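# Move bottle TB from fridge bin to bench, shut door

## Task

Remove the bottle marked TB from the bin inside the refrigerator and set it upright on the bench. The second bottle must stay upright in the refrigerator, and the refrigerator door must end up closed. If neither bottle carries the TB marking, take neither out, close the door, and press the CALL button on the operator panel until it latches down. A wrong call cannot be reversed.

## Robot and tools

Robot: two arms, left_arm and right_arm, each on its own carriage (left_rail, right_rail) on one shared floor track. Each arm has a two-finger gripper whose fingers can fold. Cameras: cam_high, cam_bench_left, cam_bench_mid, cam_bench_right (504x504), cam_left_wrist and cam_right_wrist (896x504).

Scene frame, used by all results: fixed to the table, z = 0 on the table top, +z up, +x the direction the arms face, +y toward their left. The track runs along y at x = 0, with y = 0 at its centre. The table edge is at x = 0.17 m. left_rail is always the carriage on the +y side. An arm's base sits at x = 0, y = its carriage position_m, z = 0.04 m. Printed hand poses may be off by a few cm.

Gripper axes: fingers point along its +z, and they open and close along its y. end_effector_position is the point between closed pads; fingertips extend about 33 mm past it (only about 9 mm when fully open).

ROW FORMAT (execute_actions rows and move target): one flat list of 18 numbers covering both arms, each in [-1, 1]. Order: left dx, dy, dz, rx, ry, rz, left gripper position, force_limit, speed, then the same nine for the right arm. The six pose numbers are an offset, not a pose: they count from that arm's Hand target as it stood when the action or move began, expressed in that Hand target's own axes. Scale: 1.0 = 0.6 m for dx/dy/dz and 180 degrees for rx/ry/rz, which together form one rotation vector. Every row in an action counts from that same start, not from the previous row; sending the same offset again in a new call moves the arm further. All zeros asks the arm to hold or return to its Hand target. Gripper position: +1 fully open (140 mm), about -0.8 pads touch, -1 closes until blocked. force_limit -1 to +1 (about 14 N to 58 N per pad on a slow close); speed -1 to +1 (about 30 to 250 mm/s); both start at +1. Faster closes squeeze harder. Always resend the gripper numbers you want kept, because 0 is a real command.

execute_actions: actions is a list run in order. Each action may hold rows (1 to 15 rows, one per 1/30 s step), steps (1 to 450, default 15, no fewer than the row count), until, and device commands. After the last row the arm keeps heading to the last row's target. Ramp offsets gradually (about 0.01 per row) to avoid jerks. cameras: list of names, ["all"], or []; images come by default only when actions is empty.

Devices: {"left_rail": {"position_m": x}} sets where the carriage goes (left_rail -0.8 to 1.5 m, right_rail -1.5 to 0.8 m, absolute along the track); speed_m_s 0.01 to 1; acceleration_factor 0.1 to 1; {"stop": true} brakes it. Keep carriages at least 0.78 m apart. After sending, run an action such as {"steps": n, "until": {"left_rail": {"position_status": ["!=", "moving"]}}}. Row targets ride along with the carriage, so let it arrive before aiming at scene points. until conditions read only rails; {"all": {"status": "ended"}} and {"any": {"status": "ended"}} are also allowed; numbers need a comparison such as [">=", 0.5]. Any out-of-range value or unknown name rejects the whole call.

move: target is one 18-number row or a list of up to 15 such rows, all offsets from the same starting Hand targets. speed in m/s (0.002 to 3.6, default 0.25), one value or one per target. blend in m rounds corners in a list. stop_force in N (3 to 120) ends an arm's path when its wrist senses that much push; zero (true default) rezeroes first; blocking=false returns early (not with stop_force). Paths are straight and avoid nothing. Avoid sweeping near an arm's own base. The result adds a move: line (done, off_target, moving, held, fault) plus limits. While a move runs, send only wait or stop, or one rows-free action.

wait: seconds 0 to 10. stop: brakes a running move (not the rails). zoom_image: camera plus region [x0, y0, x1, y1] in pixels, at most 504 by 504, from the newest images. zero_wrist_force: arm. finished_scene: ends the scene for good; optional scene 1.

Results: end_effector_position (m), quaternion wxyz, velocities; Hand target (base for the next offsets); Tool commands; object_status (0 moving, 1 blocked while opening, 2 blocked while closing, meaning likely grasped, 3 reached target or pads met); position_measured in counts (3 open, 230 pads met); joint positions per arm (rail m, then six joints in rad) and torques; Wrist force/torque in the tool's own axes; rail position_m, position_status (moving, done, contact_stop, time_out, stopped, stopped_with_arm, stopped_for_other_arm, stopped_for_other_carriage) and position_answer (taken, not_taken).

Gripping: after closing at -1, confirm object_status 2. Grasp near the fingertip quarter of the pads; deep grasps near the palm may fold fingers and hold narrow items poorly. Fingertips jammed into a surface fold easily.

Avoid: dropping or tipping the bottles, putting anything off the table or on the track or strip, hard impacts, pushing past a firm contact (stiff arms fault), contact between the arms, large twist on the wrists (wrist limits about 14.5 N m), and stretched or loaded holds that overheat motors. Forces near 150 N or torque at a joint limit stop that arm for 10 s. Orientation commands are clipped to within 32 degrees of the current one per step.

Each tool is called by a JSON object that holds its "api" and its "payload", one argument or row to a line.

## Session

{"api": "execute_actions", "payload": {
  "actions": []
}}

Scene clock: 0.00 s.
left_arm: end_effector_position=(+0.3456, +1.3680, +0.5800) position_measured=3 object_status=3 end_effector_quat_wxyz=(+0.000, +0.000, +1.000, +0.000) | right_arm: end_effector_position=(+0.3456, -1.2547, +0.5800) position_measured=3 object_status=3 end_effector_quat_wxyz=(+0.000, +0.000, +1.000, +0.000)
Joint positions: left_arm=[1.341 -0.316 -1.725 0.971 -0.816 -1.571 -0.316] | right_arm=[-1.282 -0.316 -1.725 0.971 -0.816 -1.571 -0.316]
Joint velocities: within noise
Joint torques (N m): no reading
Wrist force (N): no reading
Wrist torque (N m): no reading
Wrist force, peak (N): no reading
Hand target: left_arm +0.3456, +1.3680, +0.5800; +0.000, +0.000, +1.000, +0.000 | right_arm +0.3456, -1.2547, +0.5800; +0.000, +0.000, +1.000, +0.000
Tool commands: left_gripper/position=+1.0 left_gripper/force_limit=+1.0 left_gripper/speed=+1.0 right_gripper/position=+1.0 right_gripper/force_limit=+1.0 right_gripper/speed=+1.0
left_rail: position_m=1.341 position_status=done
right_rail: position_m=-1.282 position_status=done

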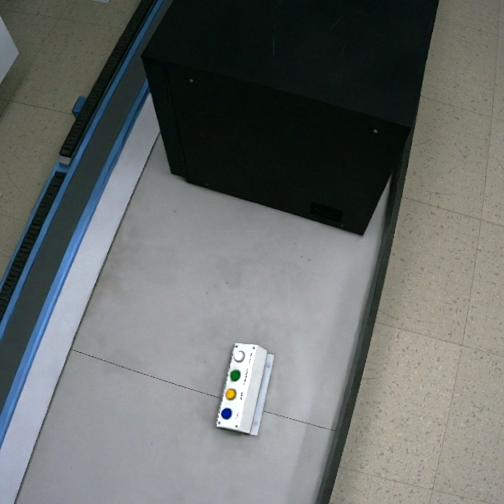

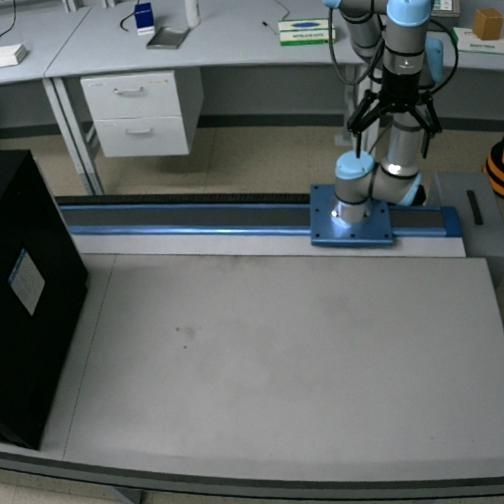

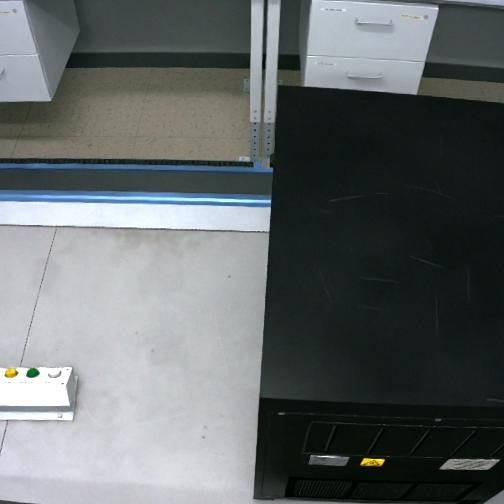

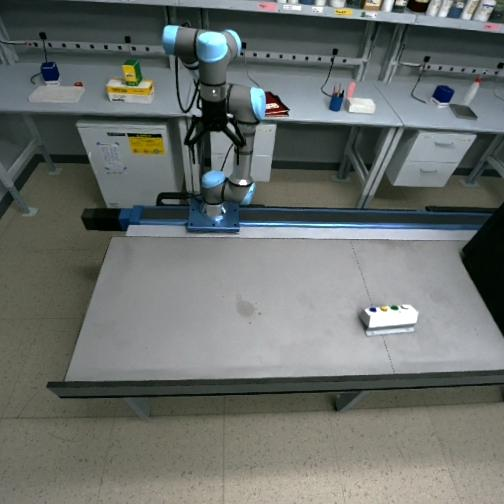

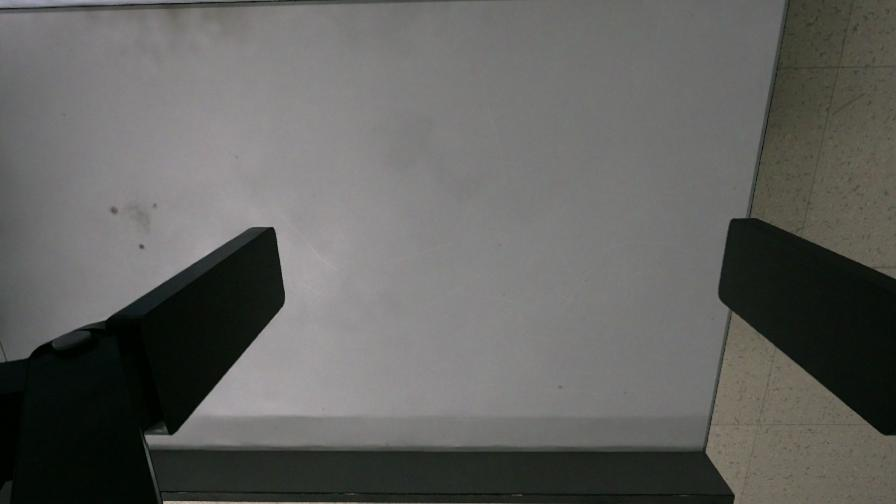

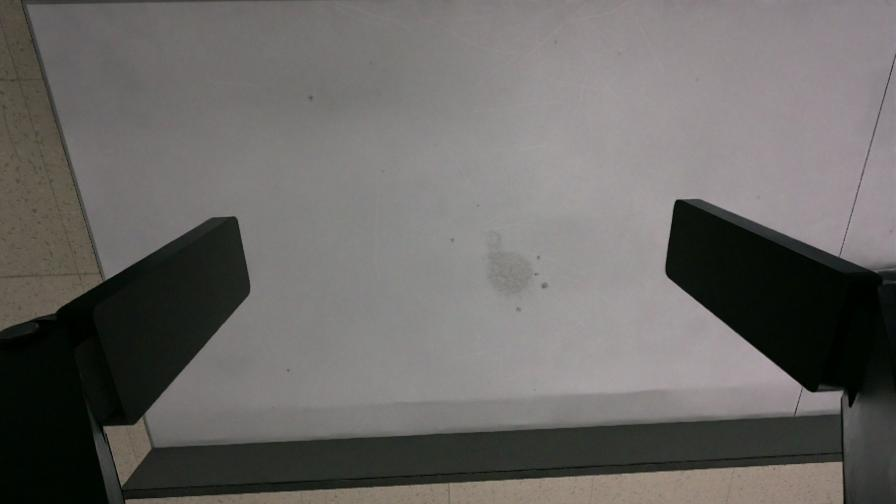

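{"api": "zoom_image", "payload": {
  "camera": "cam_high",
  "region": [130, 0, 450, 250]
}}

{"api": "zoom_image", "payload": {
  "camera": "cam_bench_left",
  "region": [0, 140, 250, 480]
}}

{"api": "zoom_image", "payload": {
  "camera": "cam_bench_right",
  "region": [340, 180, 504, 350]
}}

{"api": "zoom_image", "payload": {
  "camera": "cam_bench_mid",
  "region": [230, 60, 504, 504]
}}

Scaled by 1.575 from the camera's 504x504 image, which has a finer 720x720 frame.

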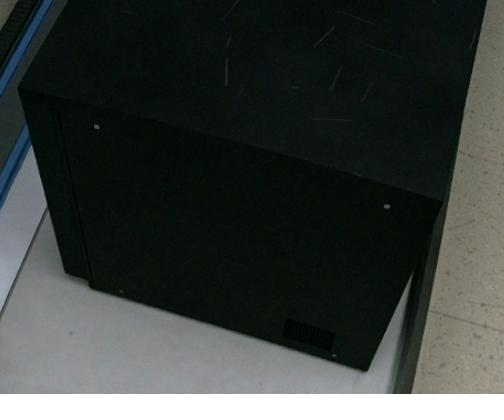

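Scaled by 1.482 from the camera's 504x504 image, which has a finer 720x720 frame.

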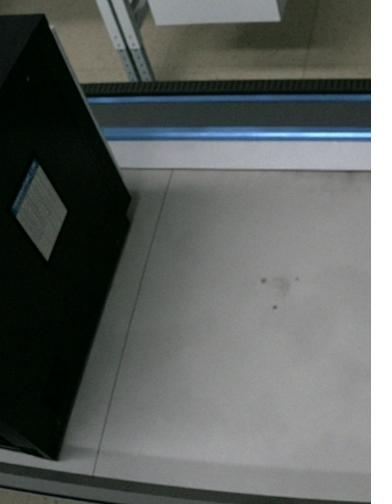

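Scaled by 2.965 from the camera's 504x504 image, which has a finer 720x720 frame.

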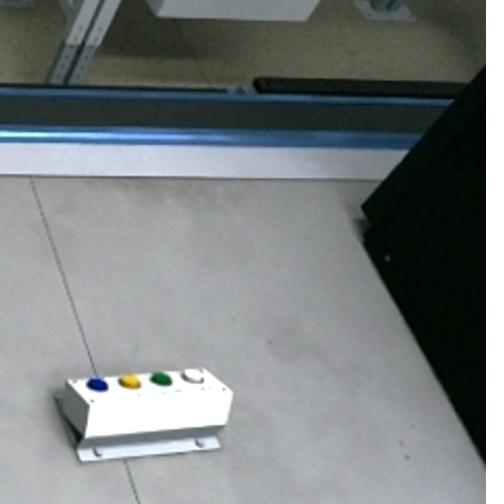

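Scaled by 1.135 from the camera's 504x504 image, which has a finer 720x720 frame.

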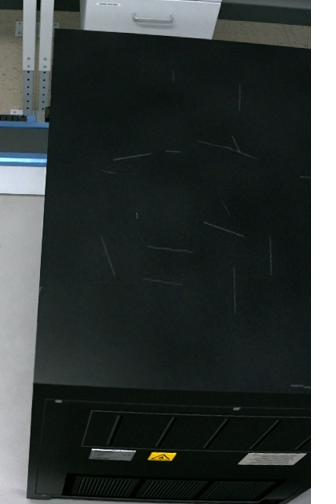

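{"api": "move", "payload": {
  "target": [
    [0,-0.667,0.083,0.265,0.133,-0.265,1,1,1,0,0,0,0,0,0,1,1,1],
    [0.9,-0.983,0.35,0.530,0.265,-0.530,1,1,1,0,0,0,0,0,0,1,1,1]
  ],
  "blend": 0.05,
  "speed": 0.4,
  "cameras": ["cam_left_wrist","cam_bench_left"]
}}

Scene clock: 24.50 s.
left_arm: end_effector_position=(-0.1944, +0.7782, +0.3700) position_measured=3 object_status=3 end_effector_quat_wxyz=(+0.316, +0.632, -0.316, +0.633) | right_arm: end_effector_position=(+0.3456, -1.2547, +0.5800) position_measured=3 object_status=3 end_effector_quat_wxyz=(+0.000, +0.000, +1.000, +0.000)
Joint positions: left_arm=[1.341 -2.726 -1.031 1.889 -3.999 0.228 -3.142] | right_arm=[-1.282 -0.316 -1.725 0.971 -0.816 -1.571 -0.316]
Joint torques (N m): left_arm=[13 -30.13 -27.96 -0.99 1.8 2.74] | right_arm=[-2.34 -12.42 -19.06 -3.23 0.03 -0.28]
Wrist force (N): left_arm=[-0.2 -1.2 3.9] | right_arm=[0.1 0.0 0.1]
Wrist torque (N m): left_arm=[-0.04 0.23 -0.20] | right_arm=[0.00 -0.01 -0.01]
Wrist force, peak (N): left_arm=[-0.4 -1.5 4.4] | right_arm=[0.2 0.2 0.4]
Hand target: left_arm -0.1944, +0.7782, +0.3700; +0.316, +0.632, -0.316, +0.632 | right_arm +0.3456, -1.2547, +0.5800; +0.000, +0.000, +1.000, +0.000
Off the commanded pose: left_arm 0.000 m, 0 deg | right_arm 0.000 m, 0 deg.
left_rail: position_m=1.341 position_status=done
right_rail: position_m=-1.282 position_status=done
move: done; limits=paced
Images, in order (width x height): cam_bench_left 504x504, cam_left_wrist 896x504.

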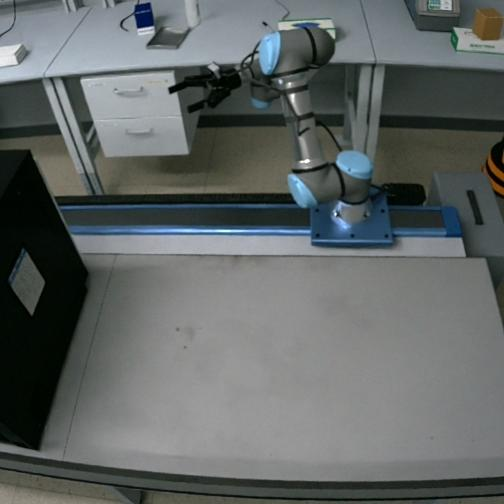

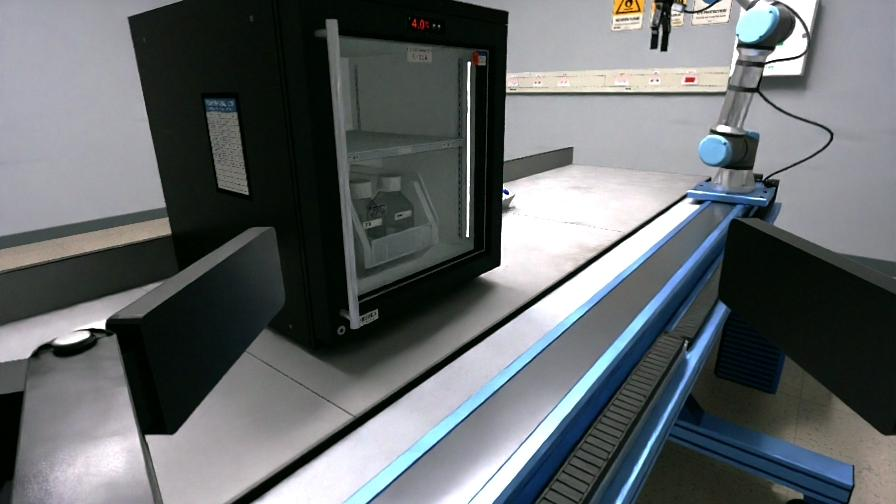

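{"api": "zoom_image", "payload": {
  "camera": "cam_left_wrist",
  "region": [290, 0, 530, 350]
}}

{"api": "zoom_image", "payload": {
  "camera": "cam_left_wrist",
  "region": [340, 160, 450, 280]
}}

Scaled by 1.440 from the camera's 896x504 image, which has a finer 1280x720 frame.

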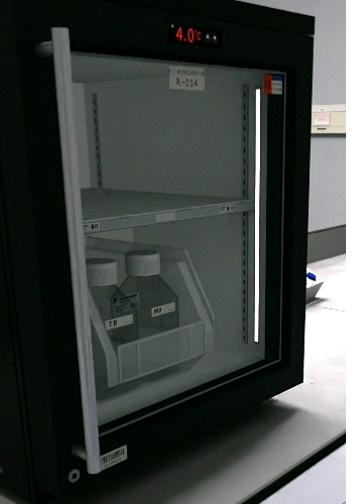

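Scaled by 4.200 from the camera's 896x504 image, which has a finer 1280x720 frame.

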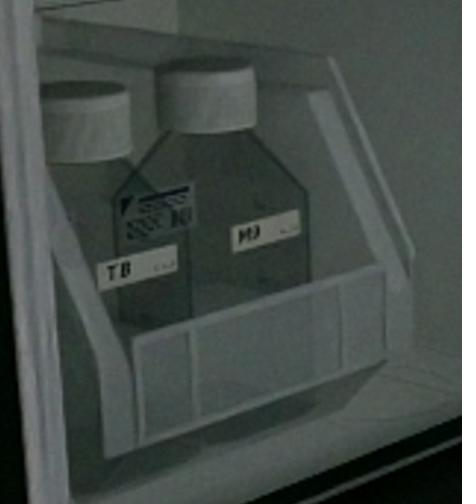

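{"api": "execute_actions", "payload": {
  "actions": [
    {"left_rail":{"position_m":0.95,"speed_m_s":0.5,"acceleration_factor":0.5},"steps":150,"until":{"left_rail":{"position_status":["!=","moving"]}}}
  ]
}}

{"api": "move", "payload": {
  "target": [0,0.107,-0.08,0.295,0,0,1,1,1,0,0,0,0,0,0,1,1,1],
  "cameras": ["cam_left_wrist","cam_bench_mid"]
}}

Scene clock: 34.10 s.
left_arm: end_effector_position=(-0.1944, +0.3875, +0.3700) position_measured=3 object_status=3 end_effector_quat_wxyz=(+0.316, +0.632, -0.316, +0.632) | right_arm: end_effector_position=(+0.3456, -1.2547, +0.5800) position_measured=3 object_status=3 end_effector_quat_wxyz=(+0.000, +0.000, +1.000, +0.000)
Joint positions: left_arm=[0.95 -2.727 -1.031 1.888 -4 0.228 -3.141] | right_arm=[-1.282 -0.316 -1.725 0.971 -0.816 -1.571 -0.316]
Joint torques (N m): left_arm=[10.76 -36.79 -22.4 -0.71 1.06 2.85] | right_arm=[-2.71 -12.42 -19.9 -3.4 -0.04 -0.16]
Wrist force (N): left_arm=[-0.2 -1.3 3.8] | right_arm=[0.1 0.1 0.3]
Wrist torque (N m): left_arm=[-0.08 0.24 -0.20] | right_arm=[0.02 -0.01 0.00]
Wrist force, peak (N): left_arm=[-0.3 -0.7 4.8] | right_arm=[0.1 0.4 0.4]
Hand target: left_arm -0.1944, +0.3875, +0.3700; +0.316, +0.632, -0.316, +0.632 | right_arm +0.3456, -1.2547, +0.5800; +0.000, +0.000, +1.000, +0.000
Tool commands: left_gripper/position=+1.0 left_gripper/force_limit=+1.0 left_gripper/speed=+1.0 right_gripper/position=+1.0 right_gripper/force_limit=+1.0 right_gripper/speed=+1.0
Off the commanded pose: left_arm 0.000 m, 0 deg | right_arm 0.000 m, 0 deg.
left_rail: position_m=0.950 speed_m_s=0.50 position_status=done
right_rail: position_m=-1.282 position_status=done

Scene clock: 37.03 s.
left_arm: end_effector_position=(-0.2745, +0.3874, +0.3700) position_measured=3 object_status=3 end_effector_quat_wxyz=(+0.000, +0.707, -0.001, +0.707) | right_arm: end_effector_position=(+0.3456, -1.2547, +0.5800) position_measured=3 object_status=3 end_effector_quat_wxyz=(+0.000, +0.000, +1.000, +0.000)
Joint positions: left_arm=[0.95 -2.542 -0.26 0.365 -3.247 0.97 -3.141] | right_arm=[-1.282 -0.316 -1.725 0.971 -0.816 -1.571 -0.316]
Joint torques (N m): left_arm=[13.36 -55.2 -32.06 4.28 2.11 2.53] | right_arm=[-3.08 -12.66 -19.76 -3.28 -0.16 -0.06]
Wrist force (N): left_arm=[0.0 -1.4 3.7] | right_arm=[0.0 -0.2 0.3]
Wrist torque (N m): left_arm=[-0.12 0.17 -0.18] | right_arm=[-0.04 -0.01 -0.01]
Wrist force, peak (N): left_arm=[-0.1 -2.1 4.2] | right_arm=[-0.1 0.2 0.4]
Hand target: left_arm -0.2746, +0.3874, +0.3700; +0.000, +0.707, +0.000, +0.707 | right_arm +0.3456, -1.2547, +0.5800; +0.000, +0.000, +1.000, +0.000
Off the commanded pose: left_arm 0.000 m, 0 deg | right_arm 0.000 m, 0 deg.
left_rail: position_m=0.950 speed_m_s=0.50 position_status=done
right_rail: position_m=-1.282 position_status=done
move: done
Images, in order (width x height): cam_bench_mid 504x504, cam_left_wrist 896x504.

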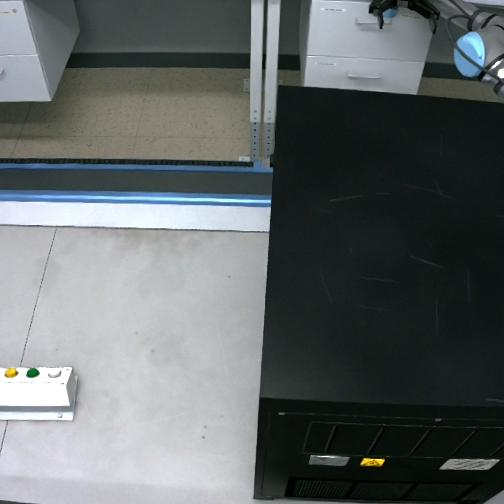

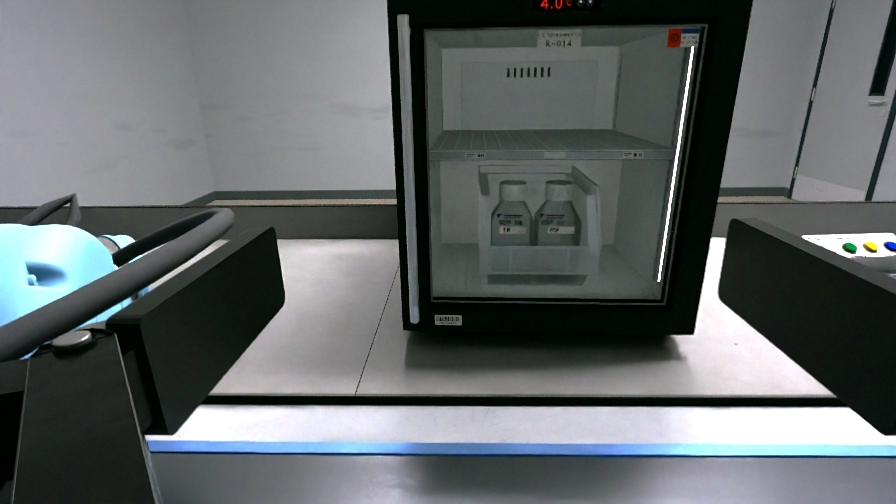

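{"api": "move", "payload": {
  "target": [-0.083,-0.1,0.65,0,0,0,0,0,0,0,0,0,0,0,0,1,1,1],
  "cameras": ["cam_left_wrist"]
}}

{"api": "zoom_image", "payload": {
  "camera": "cam_left_wrist",
  "region": [280, 0, 784, 504]
}}

Scene clock: 52.27 s.
left_arm: end_effector_position=(+0.1153, +0.4470, +0.3203) position_measured=129 object_status=3 end_effector_quat_wxyz=(+0.000, +0.707, +0.000, +0.707) | right_arm: end_effector_position=(+0.3456, -1.2547, +0.5800) position_measured=3 object_status=3 end_effector_quat_wxyz=(+0.000, +0.000, +1.000, +0.000)
Joint positions: left_arm=[0.95 -2.192 -0.863 1.754 -4.032 0.62 -3.141] | right_arm=[-1.282 -0.316 -1.725 0.971 -0.816 -1.571 -0.316]
Joint torques (N m): left_arm=[13.65 -52.19 0.99 -0.24 -2.2 -2.41] | right_arm=[-3.04 -12.09 -19.07 -3.71 -0.21 -0.17]
Wrist force (N): left_arm=[-0.3 -1.2 4.0] | right_arm=[0.0 0.0 0.1]
Wrist torque (N m): left_arm=[-0.08 0.18 -0.22] | right_arm=[-0.01 0.01 0.00]
Wrist force, peak (N): left_arm=[-0.1 -1.7 5.7] | right_arm=[0.1 0.0 0.4]
Hand target: left_arm +0.1155, +0.4470, +0.3203; +0.000, +0.707, +0.000, +0.707 | right_arm +0.3456, -1.2547, +0.5800; +0.000, +0.000, +1.000, +0.000
Off the commanded pose: left_arm 0.000 m, 0 deg | right_arm 0.000 m, 0 deg.
left_rail: position_m=0.950 speed_m_s=0.50 position_status=done
right_rail: position_m=-1.282 position_status=done
move: done
Images, in order (width x height): cam_left_wrist 896x504.

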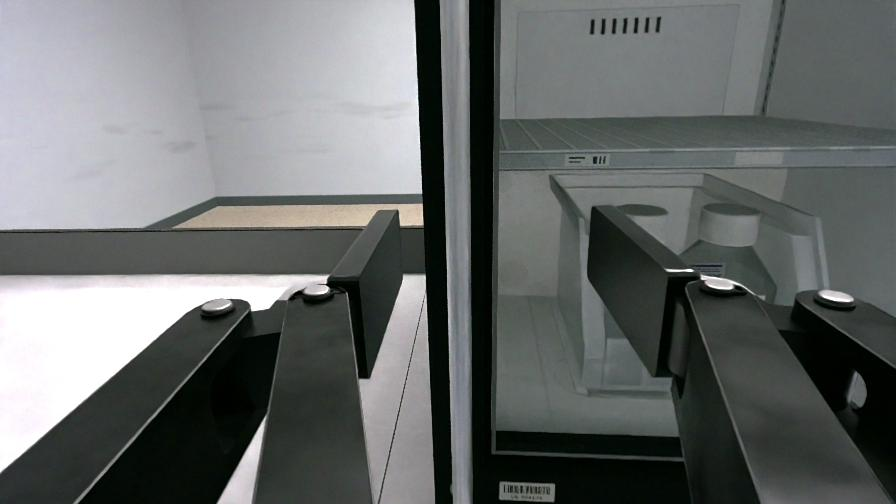

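Scaled by 1.000.

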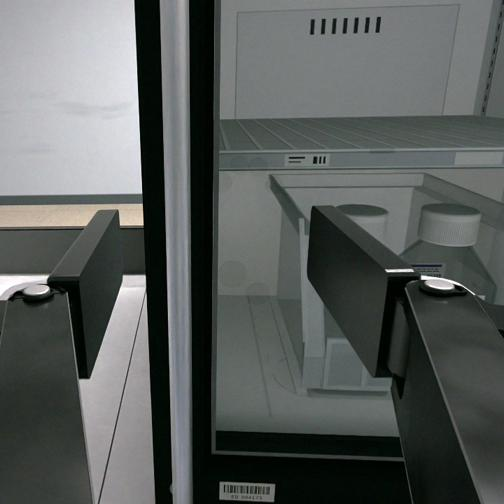

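{"api": "move", "payload": {
  "target": [0,-0.022,0.2,0,0,0,0,0,0,0,0,0,0,0,0,1,1,1],
  "speed": 0.15,
  "stop_force": 12,
  "cameras": ["cam_left_wrist"]
}}

Scene clock: 59.30 s.
left_arm: end_effector_position=(+0.2355, +0.4601, +0.3203) position_measured=129 object_status=3 end_effector_quat_wxyz=(+0.000, +0.707, +0.000, +0.707) | right_arm: end_effector_position=(+0.3456, -1.2547, +0.5800) position_measured=3 object_status=3 end_effector_quat_wxyz=(+0.000, +0.000, +1.000, +0.000)
Joint positions: left_arm=[0.95 -1.996 -0.93 1.896 -4.107 0.425 -3.142] | right_arm=[-1.282 -0.316 -1.725 0.971 -0.816 -1.571 -0.316]
Joint torques (N m): left_arm=[13.99 -47.63 0.52 -0.55 -1.94 -2.5] | right_arm=[-3.74 -12.54 -19.36 -3.62 -0.08 -0.25]
Wrist force (N): left_arm=[0.2 -1.4 3.8] | right_arm=[0.0 -0.1 0.1]
Wrist torque (N m): left_arm=[-0.09 0.09 -0.20] | right_arm=[-0.01 0.01 0.00]
Wrist force, peak (N): left_arm=[-0.1 -1.4 5.3] | right_arm=[0.1 0.0 0.4]
Hand target: left_arm +0.2355, +0.4601, +0.3203; +0.000, +0.707, +0.000, +0.707 | right_arm +0.3456, -1.2547, +0.5800; +0.000, +0.000, +1.000, +0.000
Off the commanded pose: left_arm 0.000 m, 0 deg | right_arm 0.000 m, 0 deg.
left_rail: position_m=0.950 speed_m_s=0.50 position_status=done
right_rail: position_m=-1.282 position_status=done
move: done
Images, in order (width x height): cam_left_wrist 896x504.

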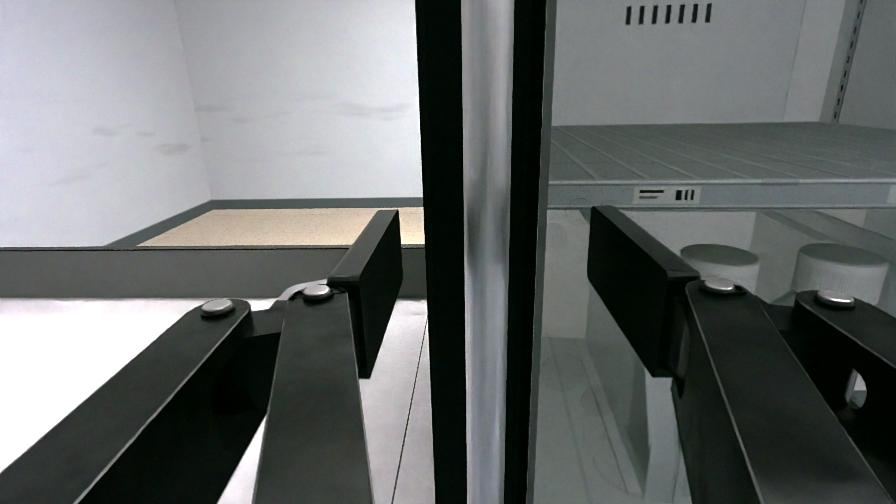

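{"api": "move", "payload": {
  "target": [0,0,0.065,0,0,0,0,0,0,0,0,0,0,0,0,1,1,1],
  "speed": 0.06,
  "stop_force": 8,
  "cameras": ["cam_left_wrist"]
}}

Scene clock: 63.87 s.
left_arm: end_effector_position=(+0.2745, +0.4601, +0.3203) position_measured=129 object_status=3 end_effector_quat_wxyz=(+0.000, +0.707, +0.000, +0.707) | right_arm: end_effector_position=(+0.3456, -1.2547, +0.5800) position_measured=3 object_status=3 end_effector_quat_wxyz=(+0.000, +0.000, +1.000, +0.000)
Joint positions: left_arm=[0.95 -1.92 -0.936 1.91 -4.114 0.349 -3.142] | right_arm=[-1.282 -0.316 -1.725 0.971 -0.816 -1.571 -0.316]
Joint torques (N m): left_arm=[15.08 -50.37 1.59 -0.04 -1.43 -2.48] | right_arm=[-3.18 -13.11 -19.97 -3.7 -0.08 -0.18]
Wrist force (N): left_arm=[-3.5 -0.5 1.1] | right_arm=[-0.1 0.0 0.3]
Wrist torque (N m): left_arm=[-0.18 0.20 -0.08] | right_arm=[0.00 0.01 0.00]
Wrist force, peak (N): left_arm=[-0.3 -1.2 4.1] | right_arm=[0.2 0.2 0.4]
Hand target: left_arm +0.2745, +0.4601, +0.3203; +0.000, +0.707, +0.000, +0.707 | right_arm +0.3456, -1.2547, +0.5800; +0.000, +0.000, +1.000, +0.000
Off the commanded pose: left_arm 0.000 m, 0 deg | right_arm 0.000 m, 0 deg.
left_rail: position_m=0.950 speed_m_s=0.50 position_status=done
right_rail: position_m=-1.282 position_status=done
move: done
Images, in order (width x height): cam_left_wrist 896x504.

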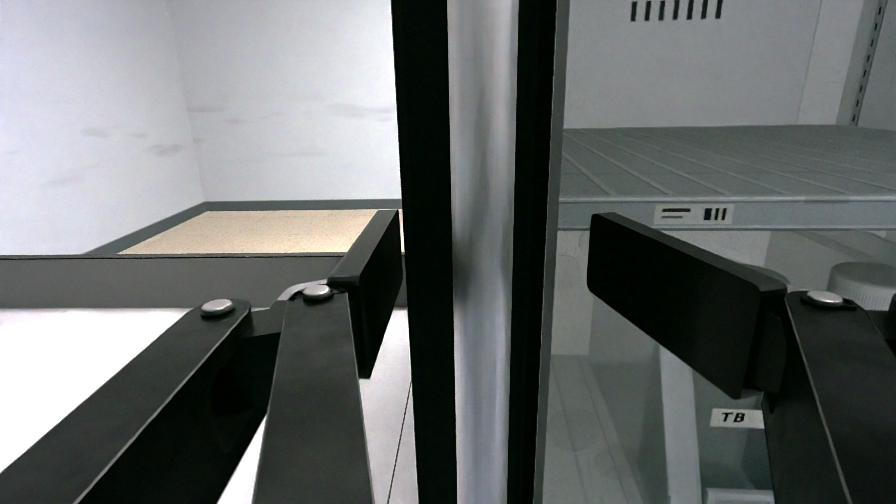

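{"api": "move", "payload": {
  "target": [0,-0.008,-0.018,0,0,0,0,0,0,0,0,0,0,0,0,1,1,1],
  "speed": 0.06
}}

{"api": "execute_actions", "payload": {
  "actions": [
    {"rows":[[0,0,0,0,0,0,-1,-0.5,-0.9,0,0,0,0,0,0,1,1,1]],"steps":75}
  ],
  "cameras": ["cam_left_wrist"]
}}

Scene clock: 66.63 s.
left_arm: end_effector_position=(+0.2638, +0.4648, +0.3203) position_measured=129 object_status=3 end_effector_quat_wxyz=(+0.000, +0.707, +0.000, +0.707) | right_arm: end_effector_position=(+0.3456, -1.2547, +0.5800) position_measured=3 object_status=3 end_effector_quat_wxyz=(+0.000, +0.000, +1.000, +0.000)
Joint positions: left_arm=[0.95 -1.945 -0.942 1.922 -4.121 0.373 -3.142] | right_arm=[-1.282 -0.316 -1.725 0.971 -0.816 -1.571 -0.316]
Joint torques (N m): left_arm=[-11.76 -47.37 2.86 -0.76 2.02 -0.97] | right_arm=[-3.97 -12.85 -20.18 -3.67 0.02 -0.23]
Wrist force (N): left_arm=[0.0 -1.2 3.7] | right_arm=[0.1 0.0 0.1]
Wrist torque (N m): left_arm=[-0.06 0.14 -0.21] | right_arm=[0.00 -0.01 -0.01]
Wrist force, peak (N): left_arm=[-3.2 -2.4 1.4] | right_arm=[0.3 0.1 0.3]
Hand target: left_arm +0.2637, +0.4649, +0.3203; +0.000, +0.707, +0.000, +0.707 | right_arm +0.3456, -1.2547, +0.5800; +0.000, +0.000, +1.000, +0.000
Off the commanded pose: left_arm 0.000 m, 0 deg | right_arm 0.000 m, 0 deg.
left_rail: position_m=0.950 speed_m_s=0.50 position_status=done
right_rail: position_m=-1.282 position_status=done
move: done

Scene clock: 69.33 s.
left_arm: end_effector_position=(+0.2637, +0.4649, +0.3203) position_measured=154 object_status=2 end_effector_quat_wxyz=(+0.000, +0.707, +0.000, +0.707) | right_arm: end_effector_position=(+0.3456, -1.2547, +0.5800) position_measured=3 object_status=3 end_effector_quat_wxyz=(+0.000, +0.000, +1.000, +0.000)
Joint positions: left_arm=[0.95 -1.945 -0.942 1.922 -4.121 0.374 -3.142] | right_arm=[-1.282 -0.316 -1.725 0.971 -0.816 -1.571 -0.316]
Joint torques (N m): left_arm=[8.81 -43.31 -4.73 1.66 1.95 2.56] | right_arm=[-4.7 -13.34 -18.92 -3.95 -0.24 -0.04]
Wrist force (N): left_arm=[0.2 -3.2 -1.7] | right_arm=[0.1 0.0 0.2]
Wrist torque (N m): left_arm=[-0.50 0.19 -0.05] | right_arm=[-0.01 -0.02 -0.01]
Wrist force, peak (N): left_arm=[0.0 -1.1 4.0] | right_arm=[0.0 -0.1 0.4]
Hand target: left_arm +0.2637, +0.4649, +0.3203; +0.000, +0.707, +0.000, +0.707 | right_arm +0.3456, -1.2547, +0.5800; +0.000, +0.000, +1.000, +0.000
Off the commanded pose: left_arm 0.000 m, 0 deg | right_arm 0.000 m, 0 deg.
left_rail: position_m=0.950 speed_m_s=0.50 position_status=done
right_rail: position_m=-1.282 position_status=done
Images, in order (width x height): cam_left_wrist 896x504.

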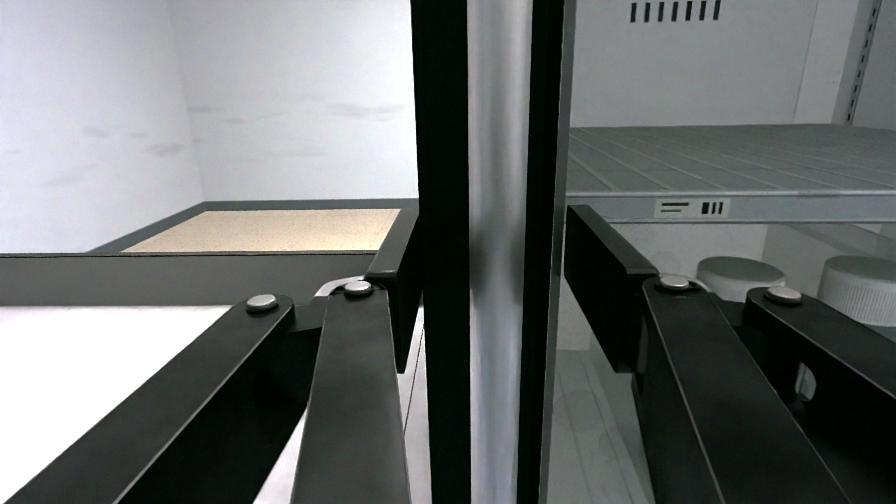

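{"api": "move", "payload": {
  "target": [0,0,-0.02,0,0,0,0,-0.5,-0.5,0,0,0,0,0,0,1,1,1],
  "speed": 0.06
}}

{"api": "execute_actions", "payload": {
  "actions": [
    {"rows":[[0,0,0,0,0,0,-1,-0.5,-0.9,0,0,0,0,0,0,1,1,1]],"steps":75}
  ],
  "cameras": ["cam_left_wrist"]
}}

Scene clock: 73.07 s.
left_arm: end_effector_position=(+0.2519, +0.4649, +0.3203) position_measured=129 object_status=3 end_effector_quat_wxyz=(+0.000, +0.707, +0.000, +0.707) | right_arm: end_effector_position=(+0.3456, -1.2547, +0.5800) position_measured=3 object_status=3 end_effector_quat_wxyz=(+0.000, +0.000, +1.000, +0.000)
Joint positions: left_arm=[0.95 -1.969 -0.94 1.918 -4.119 0.397 -3.142] | right_arm=[-1.282 -0.316 -1.725 0.971 -0.816 -1.571 -0.316]
Joint torques (N m): left_arm=[-12.88 -29.7 -23.13 2.74 2.29 2.47] | right_arm=[-4.19 -12.87 -19.87 -3.8 -0.22 -0.2]
Wrist force (N): left_arm=[0.0 -0.9 3.5] | right_arm=[0.2 0.0 0.1]
Wrist torque (N m): left_arm=[0.00 0.15 -0.21] | right_arm=[0.00 -0.04 0.00]
Wrist force, peak (N): left_arm=[0.2 -2.3 4.1] | right_arm=[0.1 -0.1 0.4]
Hand target: left_arm +0.2517, +0.4649, +0.3203; +0.000, +0.707, +0.000, +0.707 | right_arm +0.3456, -1.2547, +0.5800; +0.000, +0.000, +1.000, +0.000
Off the commanded pose: left_arm 0.000 m, 0 deg | right_arm 0.000 m, 0 deg.
left_rail: position_m=0.950 speed_m_s=0.50 position_status=done
right_rail: position_m=-1.282 position_status=done
move: done

Scene clock: 75.77 s.
left_arm: end_effector_position=(+0.2517, +0.4649, +0.3203) position_measured=196 object_status=2 end_effector_quat_wxyz=(+0.000, +0.707, +0.000, +0.707) | right_arm: end_effector_position=(+0.3456, -1.2547, +0.5800) position_measured=3 object_status=3 end_effector_quat_wxyz=(+0.000, +0.000, +1.000, +0.000)
Joint positions: left_arm=[0.95 -1.969 -0.94 1.918 -4.119 0.397 -3.142] | right_arm=[-1.282 -0.316 -1.725 0.971 -0.816 -1.571 -0.316]
Joint torques (N m): left_arm=[6.39 -35.32 -16.47 -0.4 -1.6 2.32] | right_arm=[-4.93 -12.9 -19.71 -3.87 -0.32 -0.14]
Wrist force (N): left_arm=[-1.4 -2.2 -1.6] | right_arm=[0.0 0.0 0.0]
Wrist torque (N m): left_arm=[-0.24 0.19 -0.08] | right_arm=[-0.01 0.00 0.00]
Wrist force, peak (N): left_arm=[0.0 -1.6 4.0] | right_arm=[0.1 -0.1 0.5]
Hand target: left_arm +0.2517, +0.4649, +0.3203; +0.000, +0.707, +0.000, +0.707 | right_arm +0.3456, -1.2547, +0.5800; +0.000, +0.000, +1.000, +0.000
Off the commanded pose: left_arm 0.000 m, 0 deg | right_arm 0.000 m, 0 deg.
left_rail: position_m=0.950 speed_m_s=0.50 position_status=done
right_rail: position_m=-1.282 position_status=done
Images, in order (width x height): cam_left_wrist 896x504.

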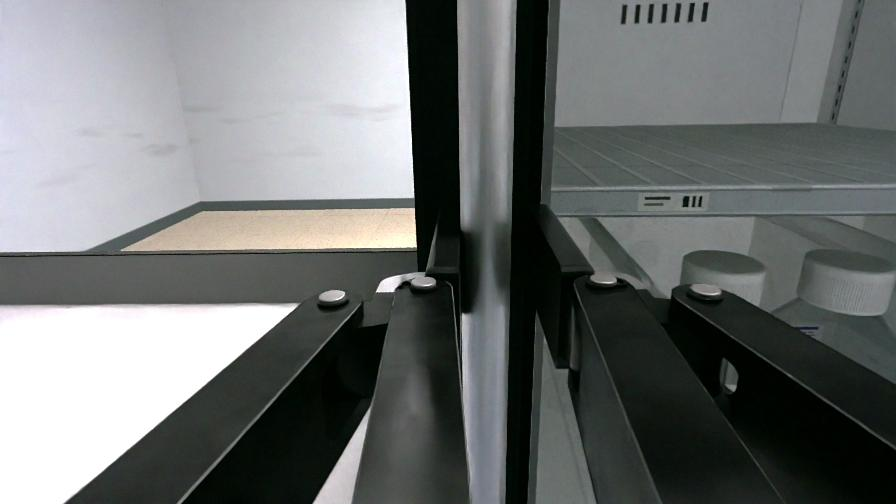

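{"api": "move", "payload": {
  "target": [0,-0.009,0,0,0,0,-1,-0.5,-0.9,0,0,0,0,0,0,1,1,1],
  "speed": 0.05
}}

{"api": "execute_actions", "payload": {
  "actions": [
    {"rows":[[0,0,0,0,0,0,-0.98,0,-0.9,0,0,0,0,0,0,1,1,1]],"steps":60}
  ],
  "cameras": ["cam_left_wrist"]
}}

Scene clock: 78.57 s.
left_arm: end_effector_position=(+0.2517, +0.4699, +0.3203) position_measured=196 object_status=2 end_effector_quat_wxyz=(+0.001, +0.707, -0.001, +0.707) | right_arm: end_effector_position=(+0.3456, -1.2547, +0.5800) position_measured=3 object_status=3 end_effector_quat_wxyz=(+0.000, +0.000, +1.000, +0.000)
Joint positions: left_arm=[0.95 -1.974 -0.948 1.934 -4.127 0.401 -3.142] | right_arm=[-1.282 -0.316 -1.725 0.971 -0.816 -1.571 -0.316]
Joint torques (N m): left_arm=[-4.01 -57.03 6.7 -1.12 15.65 2.49] | right_arm=[-5.03 -13.01 -20.26 -4.08 -0.1 -0.08]
Wrist force (N): left_arm=[-21.9 36.4 8.8] | right_arm=[0.1 0.1 0.2]
Wrist torque (N m): left_arm=[-0.87 -0.01 -0.08] | right_arm=[0.03 -0.01 0.00]
Wrist force, peak (N): left_arm=[-22.1 36.4 8.9] | right_arm=[0.2 0.1 0.4]
Hand target: left_arm +0.2517, +0.4703, +0.3203; +0.000, +0.707, +0.000, +0.707 | right_arm +0.3456, -1.2547, +0.5800; +0.000, +0.000, +1.000, +0.000
Off the commanded pose: left_arm 0.000 m, 0 deg | right_arm 0.000 m, 0 deg.
left_rail: position_m=0.950 speed_m_s=0.50 position_status=done
right_rail: position_m=-1.282 position_status=done
move: done

Scene clock: 80.77 s.
left_arm: end_effector_position=(+0.2517, +0.4700, +0.3203) position_measured=199 object_status=2 end_effector_quat_wxyz=(+0.001, +0.707, -0.001, +0.707) | right_arm: end_effector_position=(+0.3456, -1.2547, +0.5800) position_measured=3 object_status=3 end_effector_quat_wxyz=(+0.000, +0.000, +1.000, +0.000)
Joint positions: left_arm=[0.95 -1.974 -0.948 1.934 -4.128 0.401 -3.142] | right_arm=[-1.282 -0.316 -1.725 0.971 -0.816 -1.571 -0.316]
Joint torques (N m): left_arm=[4.94 -57.94 7.51 -1.08 15.44 2.41] | right_arm=[-4.43 -13.05 -20.05 -3.96 -0.19 0.08]
Wrist force (N): left_arm=[-22.0 37.6 6.5] | right_arm=[0.0 0.1 0.3]
Wrist torque (N m): left_arm=[-1.09 0.03 0.00] | right_arm=[0.02 0.01 -0.01]
Wrist force, peak (N): left_arm=[-23.8 37.9 7.8] | right_arm=[0.0 0.2 0.4]
Hand target: left_arm +0.2517, +0.4703, +0.3203; +0.000, +0.707, +0.000, +0.707 | right_arm +0.3456, -1.2547, +0.5800; +0.000, +0.000, +1.000, +0.000
Off the commanded pose: left_arm 0.000 m, 0 deg | right_arm 0.000 m, 0 deg.
left_rail: position_m=0.950 speed_m_s=0.50 position_status=done
right_rail: position_m=-1.282 position_status=done
Images, in order (width x height): cam_left_wrist 896x504.

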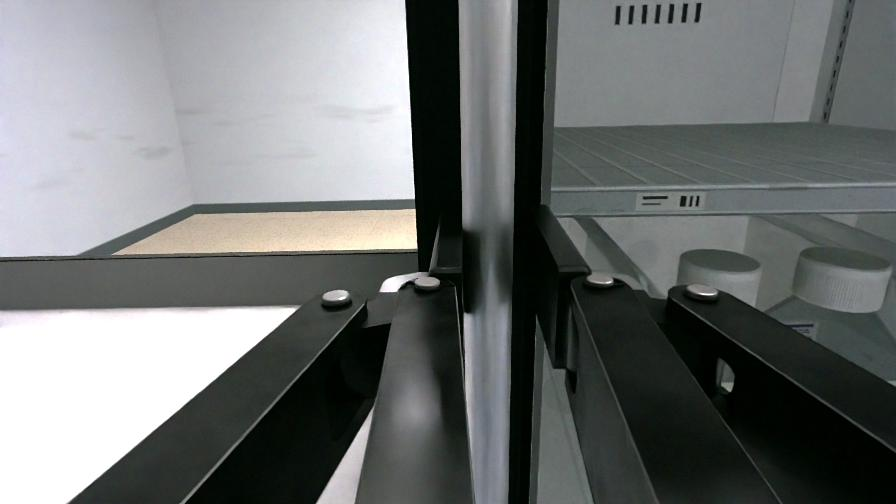

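{"api": "move", "payload": {
  "target": [
    [0,0.007,0,0,0,0,-0.98,0,-0.9,0,0,0,0,0,0,1,1,1],
    [0,0.020,-0.0743,0.0278,0,0,-0.98,0,-0.9,0,0,0,0,0,0,1,1,1]
  ],
  "speed": 0.06,
  "cameras": ["cam_left_wrist"]
}}

Scene clock: 93.40 s.
left_arm: end_effector_position=(+0.2072, +0.4584, +0.3203) position_measured=199 object_status=2 end_effector_quat_wxyz=(-0.031, +0.706, +0.030, +0.707) | right_arm: end_effector_position=(+0.3456, -1.2547, +0.5800) position_measured=3 object_status=3 end_effector_quat_wxyz=(+0.000, +0.000, +1.000, +0.000)
Joint positions: left_arm=[0.95 -2.021 -0.88 1.79 -4.051 0.537 -3.142] | right_arm=[-1.282 -0.316 -1.725 0.971 -0.816 -1.571 -0.316]
Joint torques (N m): left_arm=[-9.76 -30.38 -24.8 0.82 1.8 0.94] | right_arm=[-5.47 -12.63 -20.6 -4.33 -0.16 -0.13]
Wrist force (N): left_arm=[12.6 -4.5 2.4] | right_arm=[-0.1 0.0 0.2]
Wrist torque (N m): left_arm=[-0.73 -0.11 -0.17] | right_arm=[0.00 0.01 0.00]
Wrist force, peak (N): left_arm=[-22.3 38.4 5.9] | right_arm=[0.1 -0.1 0.4]
Hand target: left_arm +0.2071, +0.4583, +0.3203; -0.031, +0.706, +0.030, +0.707 | right_arm +0.3456, -1.2547, +0.5800; +0.000, +0.000, +1.000, +0.000
Off the commanded pose: left_arm 0.000 m, 0 deg | right_arm 0.000 m, 0 deg.
left_rail: position_m=0.950 speed_m_s=0.50 position_status=done
right_rail: position_m=-1.282 position_status=done
move: done
Images, in order (width x height): cam_left_wrist 896x504.

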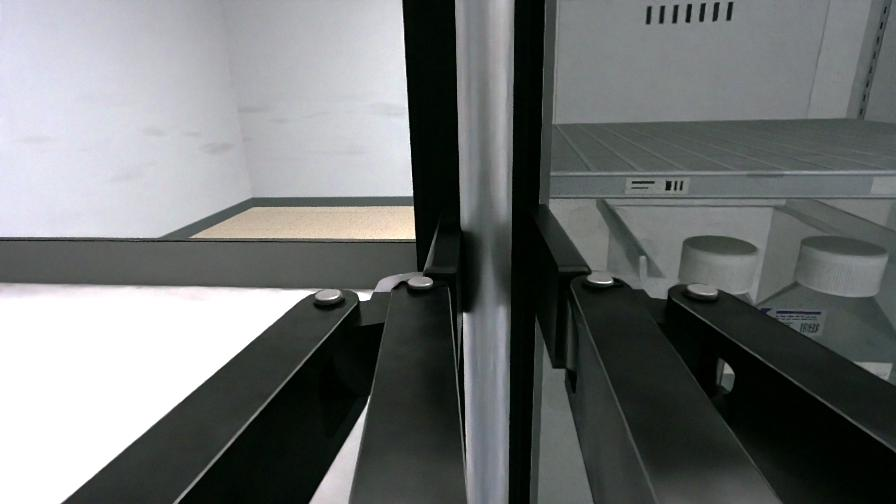

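{"api": "move", "payload": {
  "target": [
    [0,0.0327,-0.1475,0.0556,0,0,-0.98,0,-0.9,0,0,0,0,0,0,1,1,1],
    [0,0.0905,-0.2867,0.111,0,0,-0.98,0,-0.9,0,0,0,0,0,0,1,1,1],
    [0,0.155,-0.385,0.153,0,0,-0.98,0,-0.9,0,0,0,0,0,0,1,1,1],
    [0,0.2202,-0.4718,0.1944,0,0,-0.98,0,-0.9,0,0,0,0,0,0,1,1,1]
  ],
  "speed": 0.12,
  "blend": 0.01,
  "cameras": ["cam_left_wrist","cam_bench_mid"]
}}

Scene clock: 110.50 s.
left_arm: end_effector_position=(-0.0523, +0.3083, +0.3186) position_measured=252 object_status=3 end_effector_quat_wxyz=(-0.172, +0.645, +0.140, +0.731) | right_arm: end_effector_position=(+0.3456, -1.2547, +0.5800) position_measured=3 object_status=3 end_effector_quat_wxyz=(+0.000, +0.000, +1.000, +0.000)
Joint positions: left_arm=[0.95 -2.133 0.002 0.053 -3.045 1.013 -3.205] | right_arm=[-1.282 -0.316 -1.725 0.971 -0.816 -1.571 -0.316]
Joint torques (N m): left_arm=[-18.35 -69.58 -15.49 -0.63 0.5 0.91] | right_arm=[-6.14 -13.38 -20.15 -4.57 -0.33 -0.26]
Wrist force (N): left_arm=[9.2 12.8 11.0] | right_arm=[0.0 0.1 0.2]
Wrist torque (N m): left_arm=[0.64 -0.63 -0.02] | right_arm=[0.01 0.01 0.00]
Wrist force, peak (N): left_arm=[1.4 62.2 34.9] | right_arm=[0.2 0.0 0.5]
Hand target: left_arm -0.0523, +0.3083, +0.3186; -0.172, +0.645, +0.140, +0.731 (not the last commanded pose) | right_arm +0.3456, -1.2547, +0.5800; +0.000, +0.000, +1.000, +0.000
Tool commands: left_gripper/position=-0.976471 left_gripper/force_limit=+0.003922 left_gripper/speed=-0.898039 right_gripper/position=+1.0 right_gripper/force_limit=+1.0 right_gripper/speed=+1.0
Off the commanded pose: left_arm 0.013 m, 16 deg | right_arm 0.000 m, 0 deg.
TORQUE FAULT: the external load on joint 6 (wrist 2) of the left arm reached its load limit, and that arm stopped for 10 seconds. A torque fault puts only its own arm into a fault stop. That arm's remaining commands of this call were not run. Before the stop ended, the hold on joint 6 (wrist 2) of that arm was turned back by 0.9 degrees, the way its load pushed it. That arm's target is now where it stood when the stop ended, not its last command. That arm keeps its grip as last carried out and accepts commands again: back off and push less far. That arm stops again whenever a joint's load reaches its limit.
left_rail: position_m=0.950 speed_m_s=0.50 position_status=done
right_rail: position_m=-1.282 position_status=done
elbow stopped short (left arm): the move would have taken joint 4 (elbow) straighter than the controller allows.
move: fault (left_arm)
Images, in order (width x height): cam_bench_mid 504x504, cam_left_wrist 896x504.

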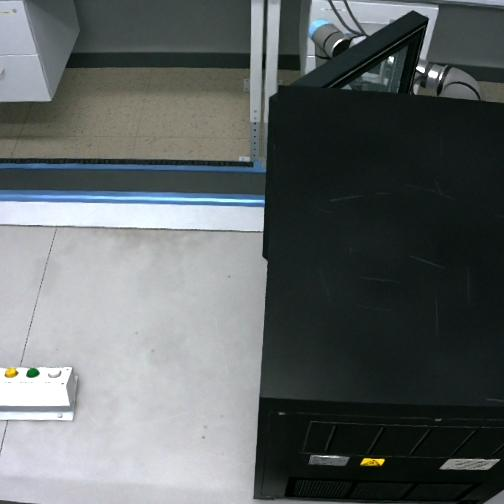

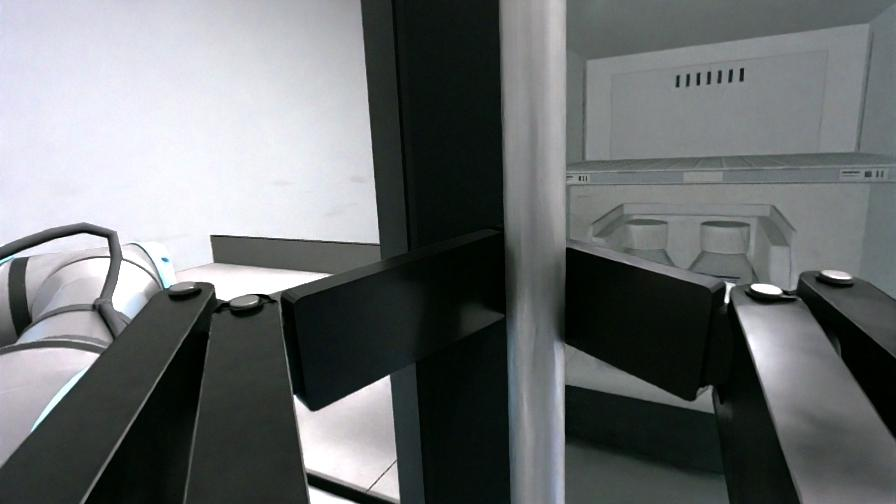

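{"api": "execute_actions", "payload": {
  "actions": [
    {"rows":[[0,0,0,0,0,0,1,0,-0.6,0,0,0,0,0,0,1,1,1]],"steps":90}
  ],
  "cameras": ["cam_left_wrist"]
}}

Scene clock: 117.77 s.
left_arm: end_effector_position=(-0.0523, +0.3083, +0.3186) position_measured=3 object_status=3 end_effector_quat_wxyz=(-0.172, +0.645, +0.140, +0.731) | right_arm: end_effector_position=(+0.3456, -1.2547, +0.5800) position_measured=3 object_status=3 end_effector_quat_wxyz=(+0.000, +0.000, +1.000, +0.000)
Joint positions: left_arm=[0.95 -2.133 0.002 0.053 -3.045 1.013 -3.205] | right_arm=[-1.282 -0.316 -1.725 0.971 -0.816 -1.571 -0.316]
Joint torques (N m): left_arm=[2.74 -70.37 -15.6 3.71 -1.5 -0.11] | right_arm=[-6.81 -13.83 -18.35 -4.4 -0.42 -0.11]
Wrist force (N): left_arm=[0.5 0.8 3.1] | right_arm=[0.0 0.1 0.2]
Wrist torque (N m): left_arm=[0.40 0.04 -0.09] | right_arm=[0.01 -0.01 0.00]
Wrist force, peak (N): left_arm=[9.1 13.2 11.1] | right_arm=[0.3 0.0 0.3]
Hand target: left_arm -0.0523, +0.3083, +0.3186; -0.172, +0.645, +0.140, +0.731 | right_arm +0.3456, -1.2547, +0.5800; +0.000, +0.000, +1.000, +0.000
Off the commanded pose: left_arm 0.000 m, 0 deg | right_arm 0.000 m, 0 deg.
left_rail: position_m=0.950 speed_m_s=0.50 position_status=done
right_rail: position_m=-1.282 position_status=done
Images, in order (width x height): cam_left_wrist 896x504.

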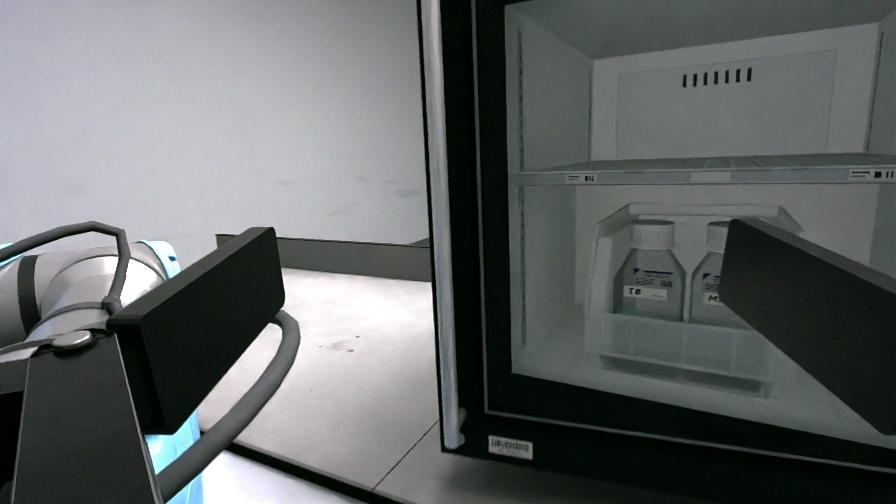

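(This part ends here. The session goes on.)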